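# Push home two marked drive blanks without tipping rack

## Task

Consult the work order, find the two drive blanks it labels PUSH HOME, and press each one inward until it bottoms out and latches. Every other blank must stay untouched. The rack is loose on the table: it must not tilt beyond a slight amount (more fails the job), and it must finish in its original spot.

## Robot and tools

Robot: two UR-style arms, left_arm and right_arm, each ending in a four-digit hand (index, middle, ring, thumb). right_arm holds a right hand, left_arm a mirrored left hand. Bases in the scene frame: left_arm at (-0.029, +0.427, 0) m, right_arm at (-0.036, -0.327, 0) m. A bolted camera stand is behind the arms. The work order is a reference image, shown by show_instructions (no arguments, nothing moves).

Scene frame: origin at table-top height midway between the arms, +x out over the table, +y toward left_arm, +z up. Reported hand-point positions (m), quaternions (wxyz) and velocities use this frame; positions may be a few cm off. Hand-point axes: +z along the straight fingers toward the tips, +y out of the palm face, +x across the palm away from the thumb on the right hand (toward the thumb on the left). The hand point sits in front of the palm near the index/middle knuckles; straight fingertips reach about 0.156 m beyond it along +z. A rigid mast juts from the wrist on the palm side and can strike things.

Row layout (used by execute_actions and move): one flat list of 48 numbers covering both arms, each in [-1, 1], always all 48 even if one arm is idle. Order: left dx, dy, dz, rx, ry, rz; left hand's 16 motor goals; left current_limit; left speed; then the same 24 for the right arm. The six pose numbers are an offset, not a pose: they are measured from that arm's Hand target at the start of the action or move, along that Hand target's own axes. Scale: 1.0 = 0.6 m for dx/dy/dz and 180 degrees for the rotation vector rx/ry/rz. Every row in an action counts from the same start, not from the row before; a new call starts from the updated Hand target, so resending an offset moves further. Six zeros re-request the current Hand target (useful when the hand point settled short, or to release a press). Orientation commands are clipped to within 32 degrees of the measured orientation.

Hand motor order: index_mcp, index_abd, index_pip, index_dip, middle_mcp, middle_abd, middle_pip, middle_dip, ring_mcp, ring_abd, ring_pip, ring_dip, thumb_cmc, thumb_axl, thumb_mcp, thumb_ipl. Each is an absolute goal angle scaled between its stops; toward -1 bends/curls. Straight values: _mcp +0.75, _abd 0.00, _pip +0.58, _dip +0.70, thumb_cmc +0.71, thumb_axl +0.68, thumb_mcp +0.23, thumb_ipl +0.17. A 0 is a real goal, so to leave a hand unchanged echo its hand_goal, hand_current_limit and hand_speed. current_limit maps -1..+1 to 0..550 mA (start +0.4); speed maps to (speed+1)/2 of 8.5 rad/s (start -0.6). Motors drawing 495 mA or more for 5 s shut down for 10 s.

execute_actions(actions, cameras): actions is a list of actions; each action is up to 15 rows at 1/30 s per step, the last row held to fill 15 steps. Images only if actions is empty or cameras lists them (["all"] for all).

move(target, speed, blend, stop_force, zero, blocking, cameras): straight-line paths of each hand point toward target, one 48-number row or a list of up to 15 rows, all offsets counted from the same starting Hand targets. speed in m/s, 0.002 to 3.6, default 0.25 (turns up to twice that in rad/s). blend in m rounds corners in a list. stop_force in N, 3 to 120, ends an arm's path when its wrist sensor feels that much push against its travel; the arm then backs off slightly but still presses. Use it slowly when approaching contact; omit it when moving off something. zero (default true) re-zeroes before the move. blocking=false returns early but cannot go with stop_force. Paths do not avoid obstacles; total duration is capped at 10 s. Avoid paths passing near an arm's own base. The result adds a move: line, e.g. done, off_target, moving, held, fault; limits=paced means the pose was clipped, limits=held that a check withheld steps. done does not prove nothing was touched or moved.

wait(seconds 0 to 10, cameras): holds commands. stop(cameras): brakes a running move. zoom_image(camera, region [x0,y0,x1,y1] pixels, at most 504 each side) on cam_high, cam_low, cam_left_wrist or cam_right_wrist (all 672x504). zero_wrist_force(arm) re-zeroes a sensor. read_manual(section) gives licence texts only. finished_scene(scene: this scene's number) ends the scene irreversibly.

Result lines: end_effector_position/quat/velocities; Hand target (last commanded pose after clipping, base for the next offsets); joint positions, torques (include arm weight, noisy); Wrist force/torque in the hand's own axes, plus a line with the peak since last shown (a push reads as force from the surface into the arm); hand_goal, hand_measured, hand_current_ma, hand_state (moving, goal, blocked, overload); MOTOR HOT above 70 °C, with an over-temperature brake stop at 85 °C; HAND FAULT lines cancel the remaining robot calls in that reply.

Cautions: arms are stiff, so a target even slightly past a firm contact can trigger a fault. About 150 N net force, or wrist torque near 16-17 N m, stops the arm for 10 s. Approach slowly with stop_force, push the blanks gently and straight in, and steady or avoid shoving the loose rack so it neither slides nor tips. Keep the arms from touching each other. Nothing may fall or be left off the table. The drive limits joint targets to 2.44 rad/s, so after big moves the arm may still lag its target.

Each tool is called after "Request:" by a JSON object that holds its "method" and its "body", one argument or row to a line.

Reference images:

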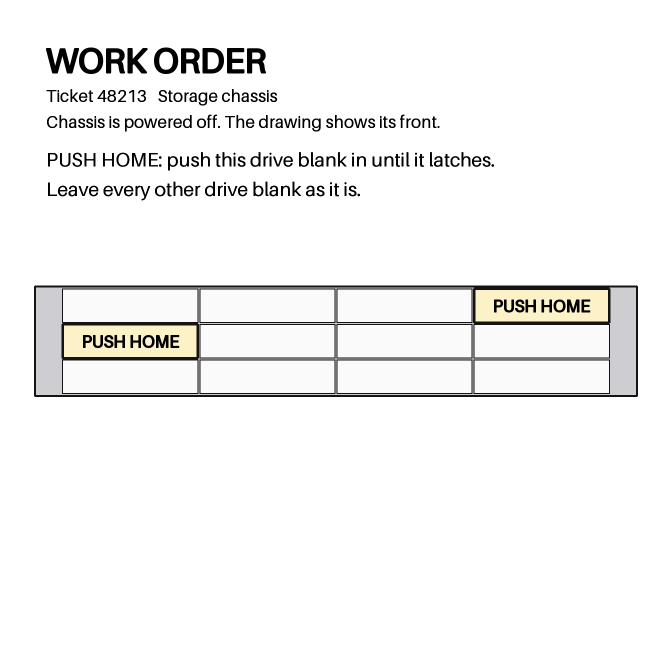

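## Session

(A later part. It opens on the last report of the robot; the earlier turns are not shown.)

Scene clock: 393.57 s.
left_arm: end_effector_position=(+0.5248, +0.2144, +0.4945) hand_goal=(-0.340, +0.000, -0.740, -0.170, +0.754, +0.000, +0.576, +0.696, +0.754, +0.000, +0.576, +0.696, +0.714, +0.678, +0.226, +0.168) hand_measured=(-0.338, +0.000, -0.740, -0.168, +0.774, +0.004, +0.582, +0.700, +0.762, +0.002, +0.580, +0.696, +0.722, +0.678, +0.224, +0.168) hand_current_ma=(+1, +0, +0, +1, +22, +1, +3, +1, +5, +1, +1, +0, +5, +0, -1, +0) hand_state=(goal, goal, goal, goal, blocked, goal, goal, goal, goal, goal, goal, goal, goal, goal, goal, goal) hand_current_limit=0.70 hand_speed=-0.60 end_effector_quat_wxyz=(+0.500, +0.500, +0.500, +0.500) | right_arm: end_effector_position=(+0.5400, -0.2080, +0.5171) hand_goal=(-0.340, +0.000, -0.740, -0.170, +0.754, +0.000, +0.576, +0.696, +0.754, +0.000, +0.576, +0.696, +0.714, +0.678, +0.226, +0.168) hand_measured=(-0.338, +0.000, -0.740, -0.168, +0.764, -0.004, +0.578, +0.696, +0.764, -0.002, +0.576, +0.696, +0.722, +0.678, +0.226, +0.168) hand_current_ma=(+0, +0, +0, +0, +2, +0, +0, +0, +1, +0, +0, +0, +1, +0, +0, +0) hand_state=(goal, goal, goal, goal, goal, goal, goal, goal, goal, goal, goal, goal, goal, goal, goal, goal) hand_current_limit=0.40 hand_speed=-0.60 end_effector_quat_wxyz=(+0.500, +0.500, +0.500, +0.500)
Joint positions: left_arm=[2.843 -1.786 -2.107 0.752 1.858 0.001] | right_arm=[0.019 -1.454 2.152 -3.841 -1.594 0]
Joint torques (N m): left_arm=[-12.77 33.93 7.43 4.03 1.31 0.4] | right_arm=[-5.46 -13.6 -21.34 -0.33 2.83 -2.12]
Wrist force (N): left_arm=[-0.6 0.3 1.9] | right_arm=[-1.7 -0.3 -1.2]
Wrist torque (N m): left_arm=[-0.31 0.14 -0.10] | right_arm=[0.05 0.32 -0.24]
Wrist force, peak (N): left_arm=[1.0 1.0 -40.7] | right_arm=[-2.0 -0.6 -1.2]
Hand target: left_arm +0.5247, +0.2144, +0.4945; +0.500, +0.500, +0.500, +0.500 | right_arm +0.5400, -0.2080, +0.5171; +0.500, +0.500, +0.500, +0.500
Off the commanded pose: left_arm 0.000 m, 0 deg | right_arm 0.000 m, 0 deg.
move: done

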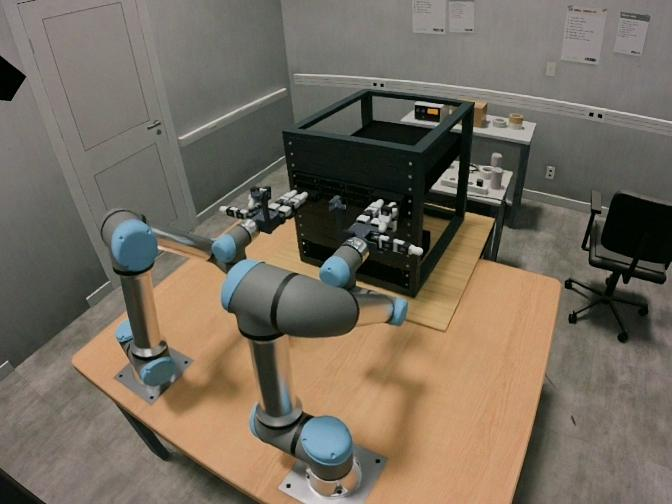

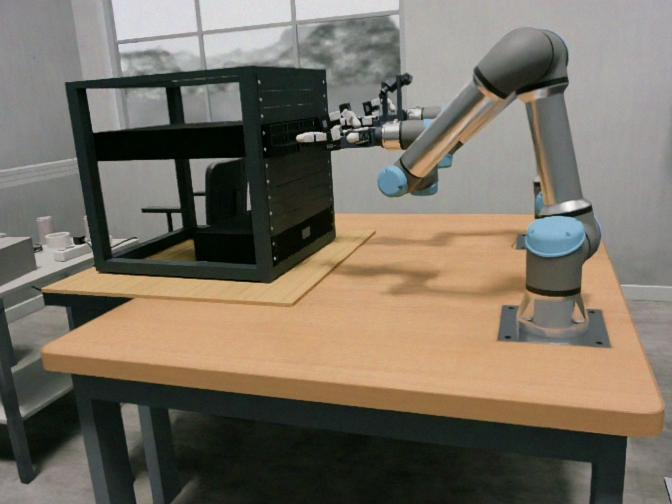

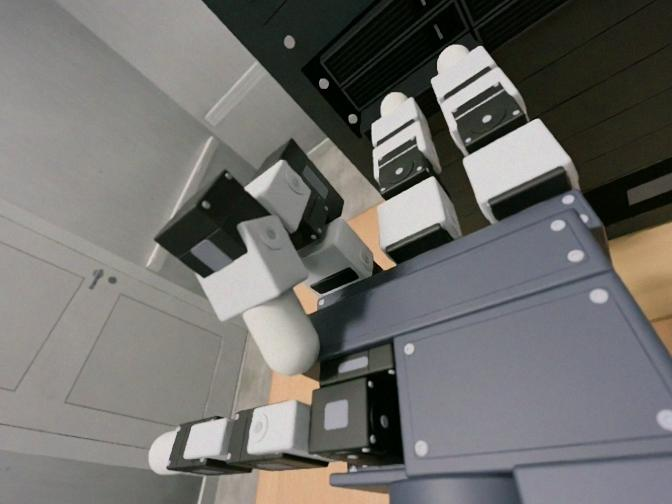

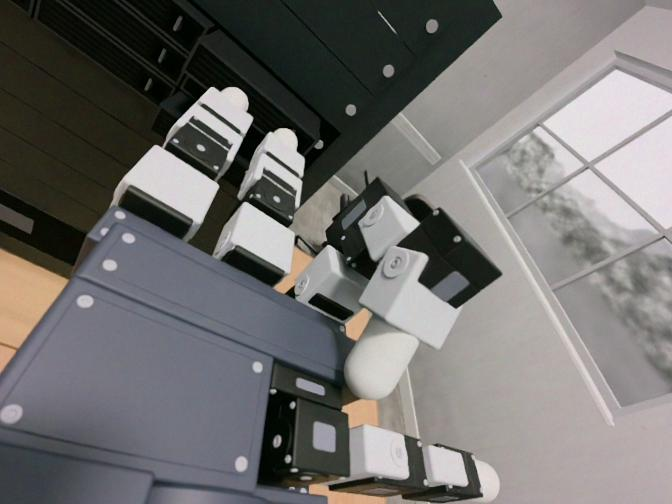

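Request:
{"method": "move", "body": {
  "target": [
    [0,0,0,0,0,0,-0.34,0,-0.74,-0.17,0.754,0,0.576,0.696,0.754,0,0.576,0.696,0.714,0.678,0.226,0.168,0.7,-0.6,0.01,-0.0025,0,0,0,0,-0.34,0,-0.74,-0.17,0.754,0,0.576,0.696,0.754,0,0.576,0.696,0.714,0.678,0.226,0.168,0.7,-0.6],
    [0,0,0,0,0,0,-0.34,0,-0.74,-0.17,0.754,0,0.576,0.696,0.754,0,0.576,0.696,0.714,0.678,0.226,0.168,0.7,-0.6,0.01,-0.0025,0.15,0,0,0,-0.34,0,-0.74,-0.17,0.754,0,0.576,0.696,0.754,0,0.576,0.696,0.714,0.678,0.226,0.168,0.7,-0.6]
  ],
  "cameras": ["all"],
  "speed": 0.02,
  "stop_force": 40
}}

Request:
{"method": "zoom_image", "body": {
  "camera": "cam_right_wrist",
  "region": [120, 0, 360, 180]
}}

Request:
{"method": "zoom_image", "body": {
  "camera": "cam_high",
  "region": [340, 150, 440, 225]
}}

Scene clock: 408.30 s.
left_arm: end_effector_position=(+0.5247, +0.2144, +0.4945) hand_goal=(-0.340, +0.000, -0.740, -0.170, +0.754, +0.000, +0.576, +0.696, +0.754, +0.000, +0.576, +0.696, +0.714, +0.678, +0.226, +0.168) hand_measured=(-0.338, +0.000, -0.740, -0.168, +0.774, +0.004, +0.582, +0.700, +0.762, +0.002, +0.580, +0.696, +0.722, +0.678, +0.224, +0.168) hand_current_ma=(+1, +0, +0, +1, +22, +1, +3, +1, +5, +1, +1, +0, +5, +0, -1, +0) hand_state=(goal, goal, goal, goal, blocked, goal, goal, goal, goal, goal, goal, goal, goal, goal, goal, goal) hand_current_limit=0.70 hand_speed=-0.60 end_effector_quat_wxyz=(+0.500, +0.500, +0.500, +0.500) | right_arm: end_effector_position=(+0.5730, -0.2020, +0.5157) hand_goal=(-0.340, +0.000, -0.740, -0.170, +0.754, +0.000, +0.576, +0.696, +0.754, +0.000, +0.576, +0.696, +0.714, +0.678, +0.226, +0.168) hand_measured=(-0.338, +0.000, -0.740, -0.168, +0.782, +0.000, +0.602, +0.702, +0.764, -0.002, +0.578, +0.696, +0.722, +0.678, +0.226, +0.168) hand_current_ma=(+0, +0, +0, +0, +14, +0, +10, +1, +2, +0, +0, +0, +1, +0, +0, +0) hand_state=(goal, goal, goal, goal, blocked, goal, blocked, goal, goal, goal, goal, goal, goal, goal, goal, goal) hand_current_limit=0.70 hand_speed=-0.60 end_effector_quat_wxyz=(+0.500, +0.500, +0.500, +0.500)
Joint positions: left_arm=[2.843 -1.786 -2.108 0.752 1.858 0.001] | right_arm=[0.033 -1.377 2.064 -3.829 -1.608 0]
Joint torques (N m): left_arm=[-11.95 35.37 7.86 3.83 1.31 0.36] | right_arm=[-1.96 -25.94 -13.35 0.28 -2.31 -0.39]
Wrist force (N): left_arm=[-0.6 0.8 1.8] | right_arm=[-1.3 1.8 -39.9]
Wrist torque (N m): left_arm=[-0.25 0.14 -0.11] | right_arm=[3.16 1.19 -0.17]
Wrist force, peak (N): left_arm=[-0.7 0.6 2.2] | right_arm=[-1.6 1.7 -62.1]
Hand target: left_arm +0.5247, +0.2144, +0.4945; +0.500, +0.500, +0.500, +0.500 | right_arm +0.5730, -0.2020, +0.5157; +0.500, +0.500, +0.500, +0.500 (not the last commanded pose)
Off the commanded pose: left_arm 0.000 m, 0 deg | right_arm 0.057 m, 0 deg.
move: contact (right_arm); path passed 1 of 2 targets

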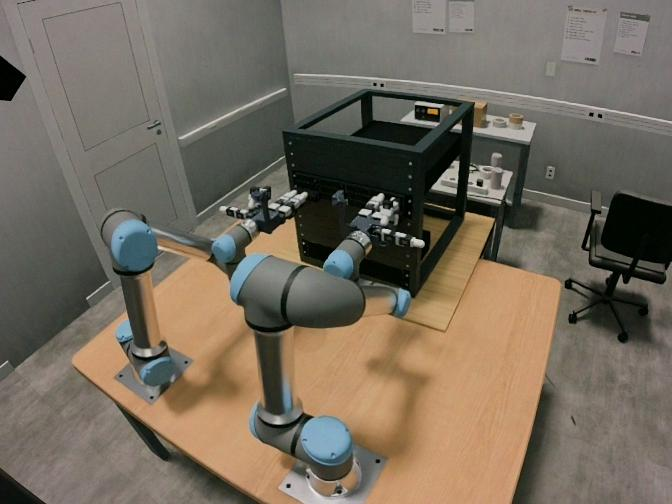

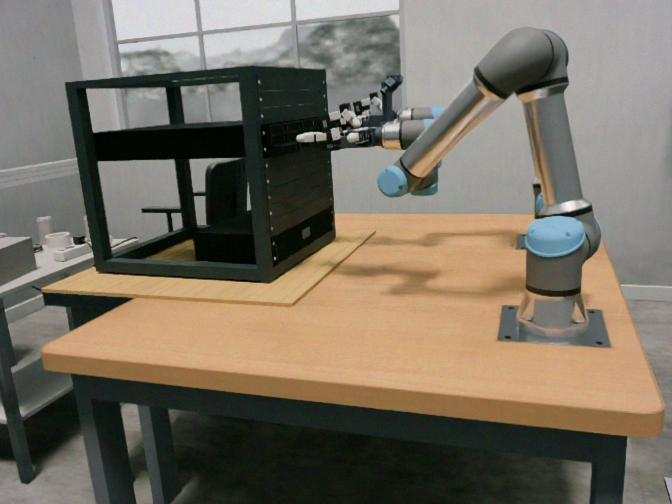

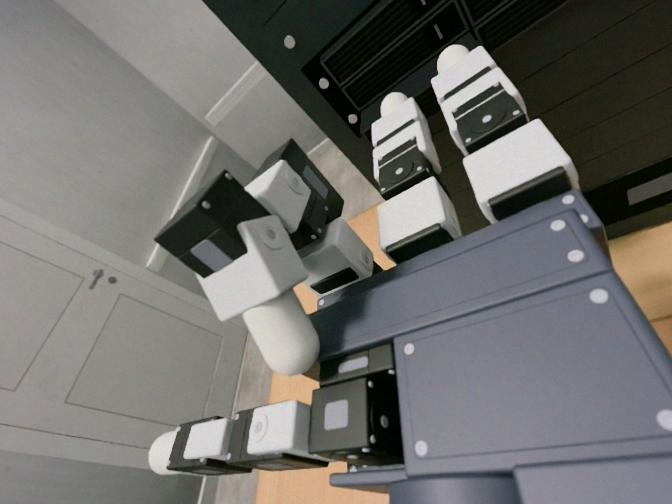

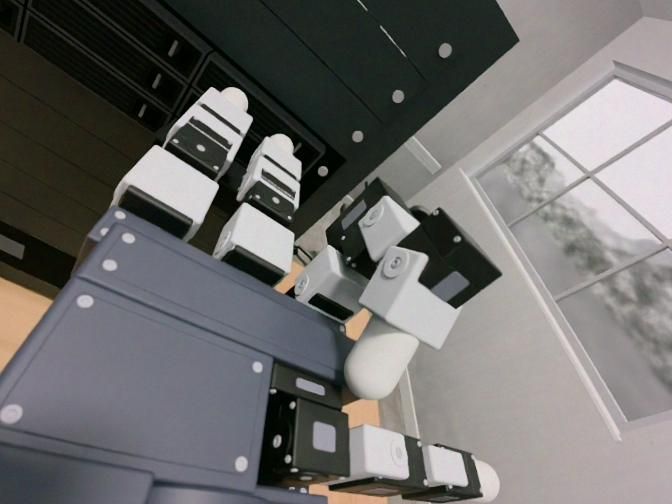

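Scaled by 2.100 from the camera's 672x504 image, which has a finer 960x720 frame.

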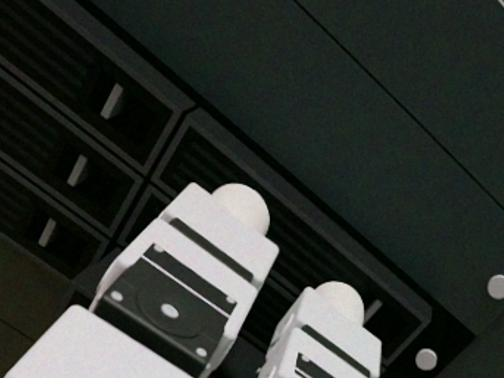

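Scaled by 5.040 from the camera's 672x504 image, which has a finer 960x720 frame.

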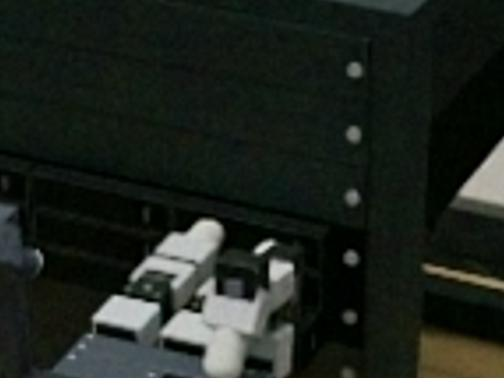

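Request:
{"method": "move", "body": {
  "target": [0,0,0,0,0,0,-0.34,0,-0.74,-0.17,0.754,0,0.576,0.696,0.754,0,0.576,0.696,0.714,0.678,0.226,0.168,0.7,-0.6,0,0,-0.05,0,0,0,-0.34,0,-0.74,-0.17,0.754,0,0.576,0.696,0.754,0,0.576,0.696,0.714,0.678,0.226,0.168,0.7,-0.6],
  "cameras": ["all"],
  "speed": 0.1
}}

Request:
{"method": "zoom_image", "body": {
  "camera": "cam_right_wrist",
  "region": [120, 0, 360, 180]
}}

Request:
{"method": "zoom_image", "body": {
  "camera": "cam_high",
  "region": [340, 150, 440, 225]
}}

Scene clock: 426.03 s.
left_arm: end_effector_position=(+0.5247, +0.2144, +0.4945) hand_goal=(-0.340, +0.000, -0.740, -0.170, +0.754, +0.000, +0.576, +0.696, +0.754, +0.000, +0.576, +0.696, +0.714, +0.678, +0.226, +0.168) hand_measured=(-0.338, +0.000, -0.740, -0.168, +0.774, +0.004, +0.582, +0.700, +0.762, +0.002, +0.580, +0.696, +0.722, +0.678, +0.224, +0.168) hand_current_ma=(+1, +0, +0, +1, +22, +1, +3, +1, +5, +1, +1, +0, +5, +0, -1, +0) hand_state=(goal, goal, goal, goal, blocked, goal, goal, goal, goal, goal, goal, goal, goal, goal, goal, goal) hand_current_limit=0.70 hand_speed=-0.60 end_effector_quat_wxyz=(+0.500, +0.500, +0.500, +0.500) | right_arm: end_effector_position=(+0.5431, -0.2020, +0.5156) hand_goal=(-0.340, +0.000, -0.740, -0.170, +0.754, +0.000, +0.576, +0.696, +0.754, +0.000, +0.576, +0.696, +0.714, +0.678, +0.226, +0.168) hand_measured=(-0.338, +0.000, -0.740, -0.168, +0.762, +0.000, +0.580, +0.696, +0.766, -0.002, +0.578, +0.696, +0.722, +0.678, +0.226, +0.168) hand_current_ma=(+0, +0, +0, +0, +1, +0, +0, +0, +3, +0, +0, +0, +1, +0, +0, +0) hand_state=(goal, goal, goal, goal, goal, goal, goal, goal, goal, goal, goal, goal, goal, goal, goal, goal) hand_current_limit=0.70 hand_speed=-0.60 end_effector_quat_wxyz=(+0.500, +0.500, +0.500, +0.500) end_effector_velocity=(-0.001, +0.000, -0.001) end_effector_angular_velocity=(-0.002, +0.002, -0.001)
Joint positions: left_arm=[2.843 -1.786 -2.108 0.752 1.858 0.001] | right_arm=[0.036 -1.439 2.14 -3.844 -1.611 0]
Joint velocities: left_arm=[within noise] | right_arm=[-0.001 -0.002 0.005 0 0 -0.002]
Joint torques (N m): left_arm=[-12.6 35.46 7.89 3.59 1.11 0.39] | right_arm=[6.67 -33.28 -8.05 -4.15 -2.4 -0.02]
Wrist force (N): left_arm=[-0.8 0.7 1.8] | right_arm=[-1.6 -0.4 -1.0]
Wrist torque (N m): left_arm=[-0.26 0.17 -0.12] | right_arm=[0.03 0.29 -0.24]
Wrist force, peak (N): left_arm=[-0.5 0.8 2.2] | right_arm=[-1.7 1.0 -40.2]
Hand target: left_arm +0.5247, +0.2144, +0.4945; +0.500, +0.500, +0.500, +0.500 | right_arm +0.5430, -0.2020, +0.5156; +0.500, +0.500, +0.500, +0.500
Off the commanded pose: left_arm 0.000 m, 0 deg | right_arm 0.000 m, 0 deg.
move: done

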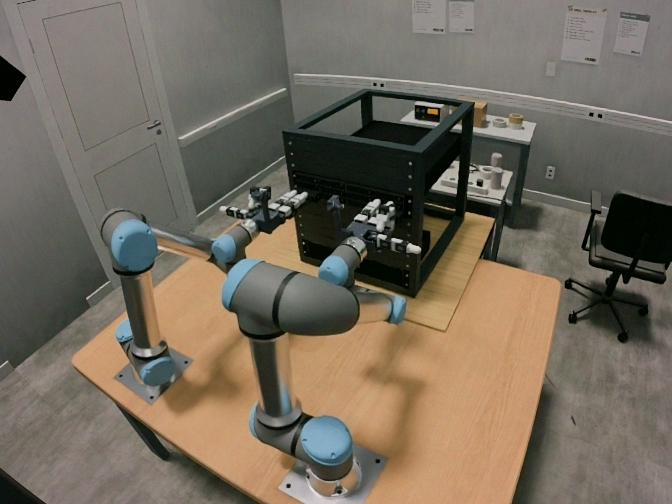

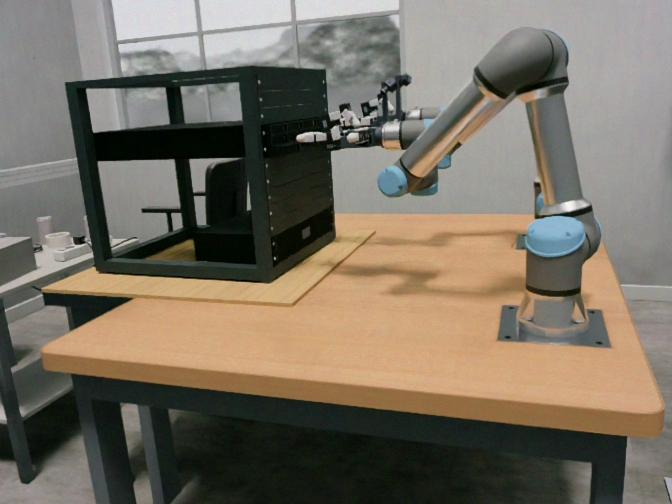

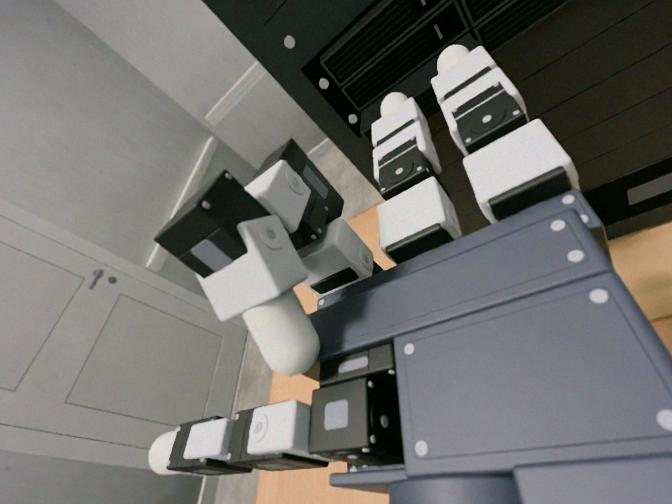

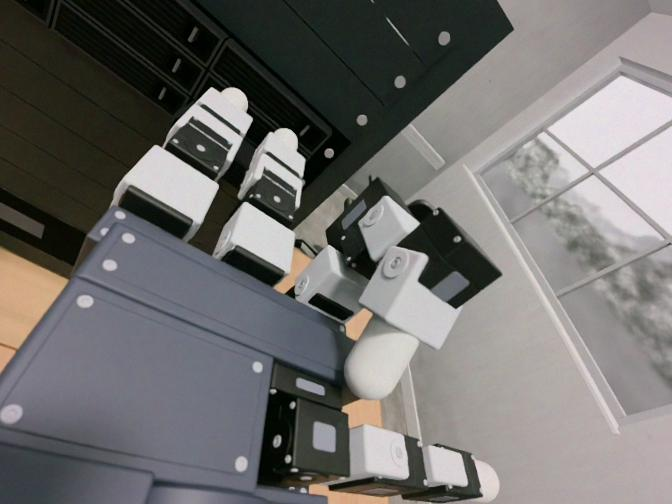

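Scaled by 2.100 from the camera's 672x504 image, which has a finer 960x720 frame.

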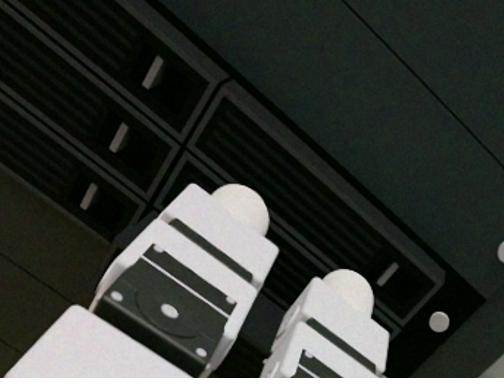

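Scaled by 5.040 from the camera's 672x504 image, which has a finer 960x720 frame.

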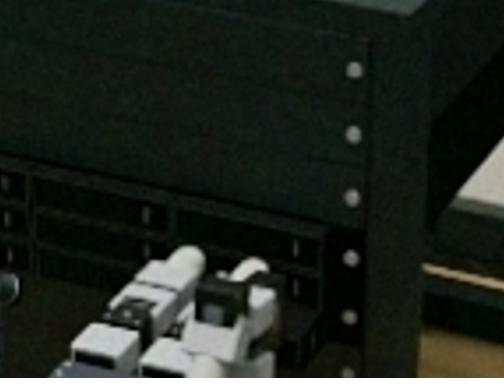

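Request:
{"method": "finished_scene", "body": {
  "scene": 1
}}

The scene is finished: the task was done.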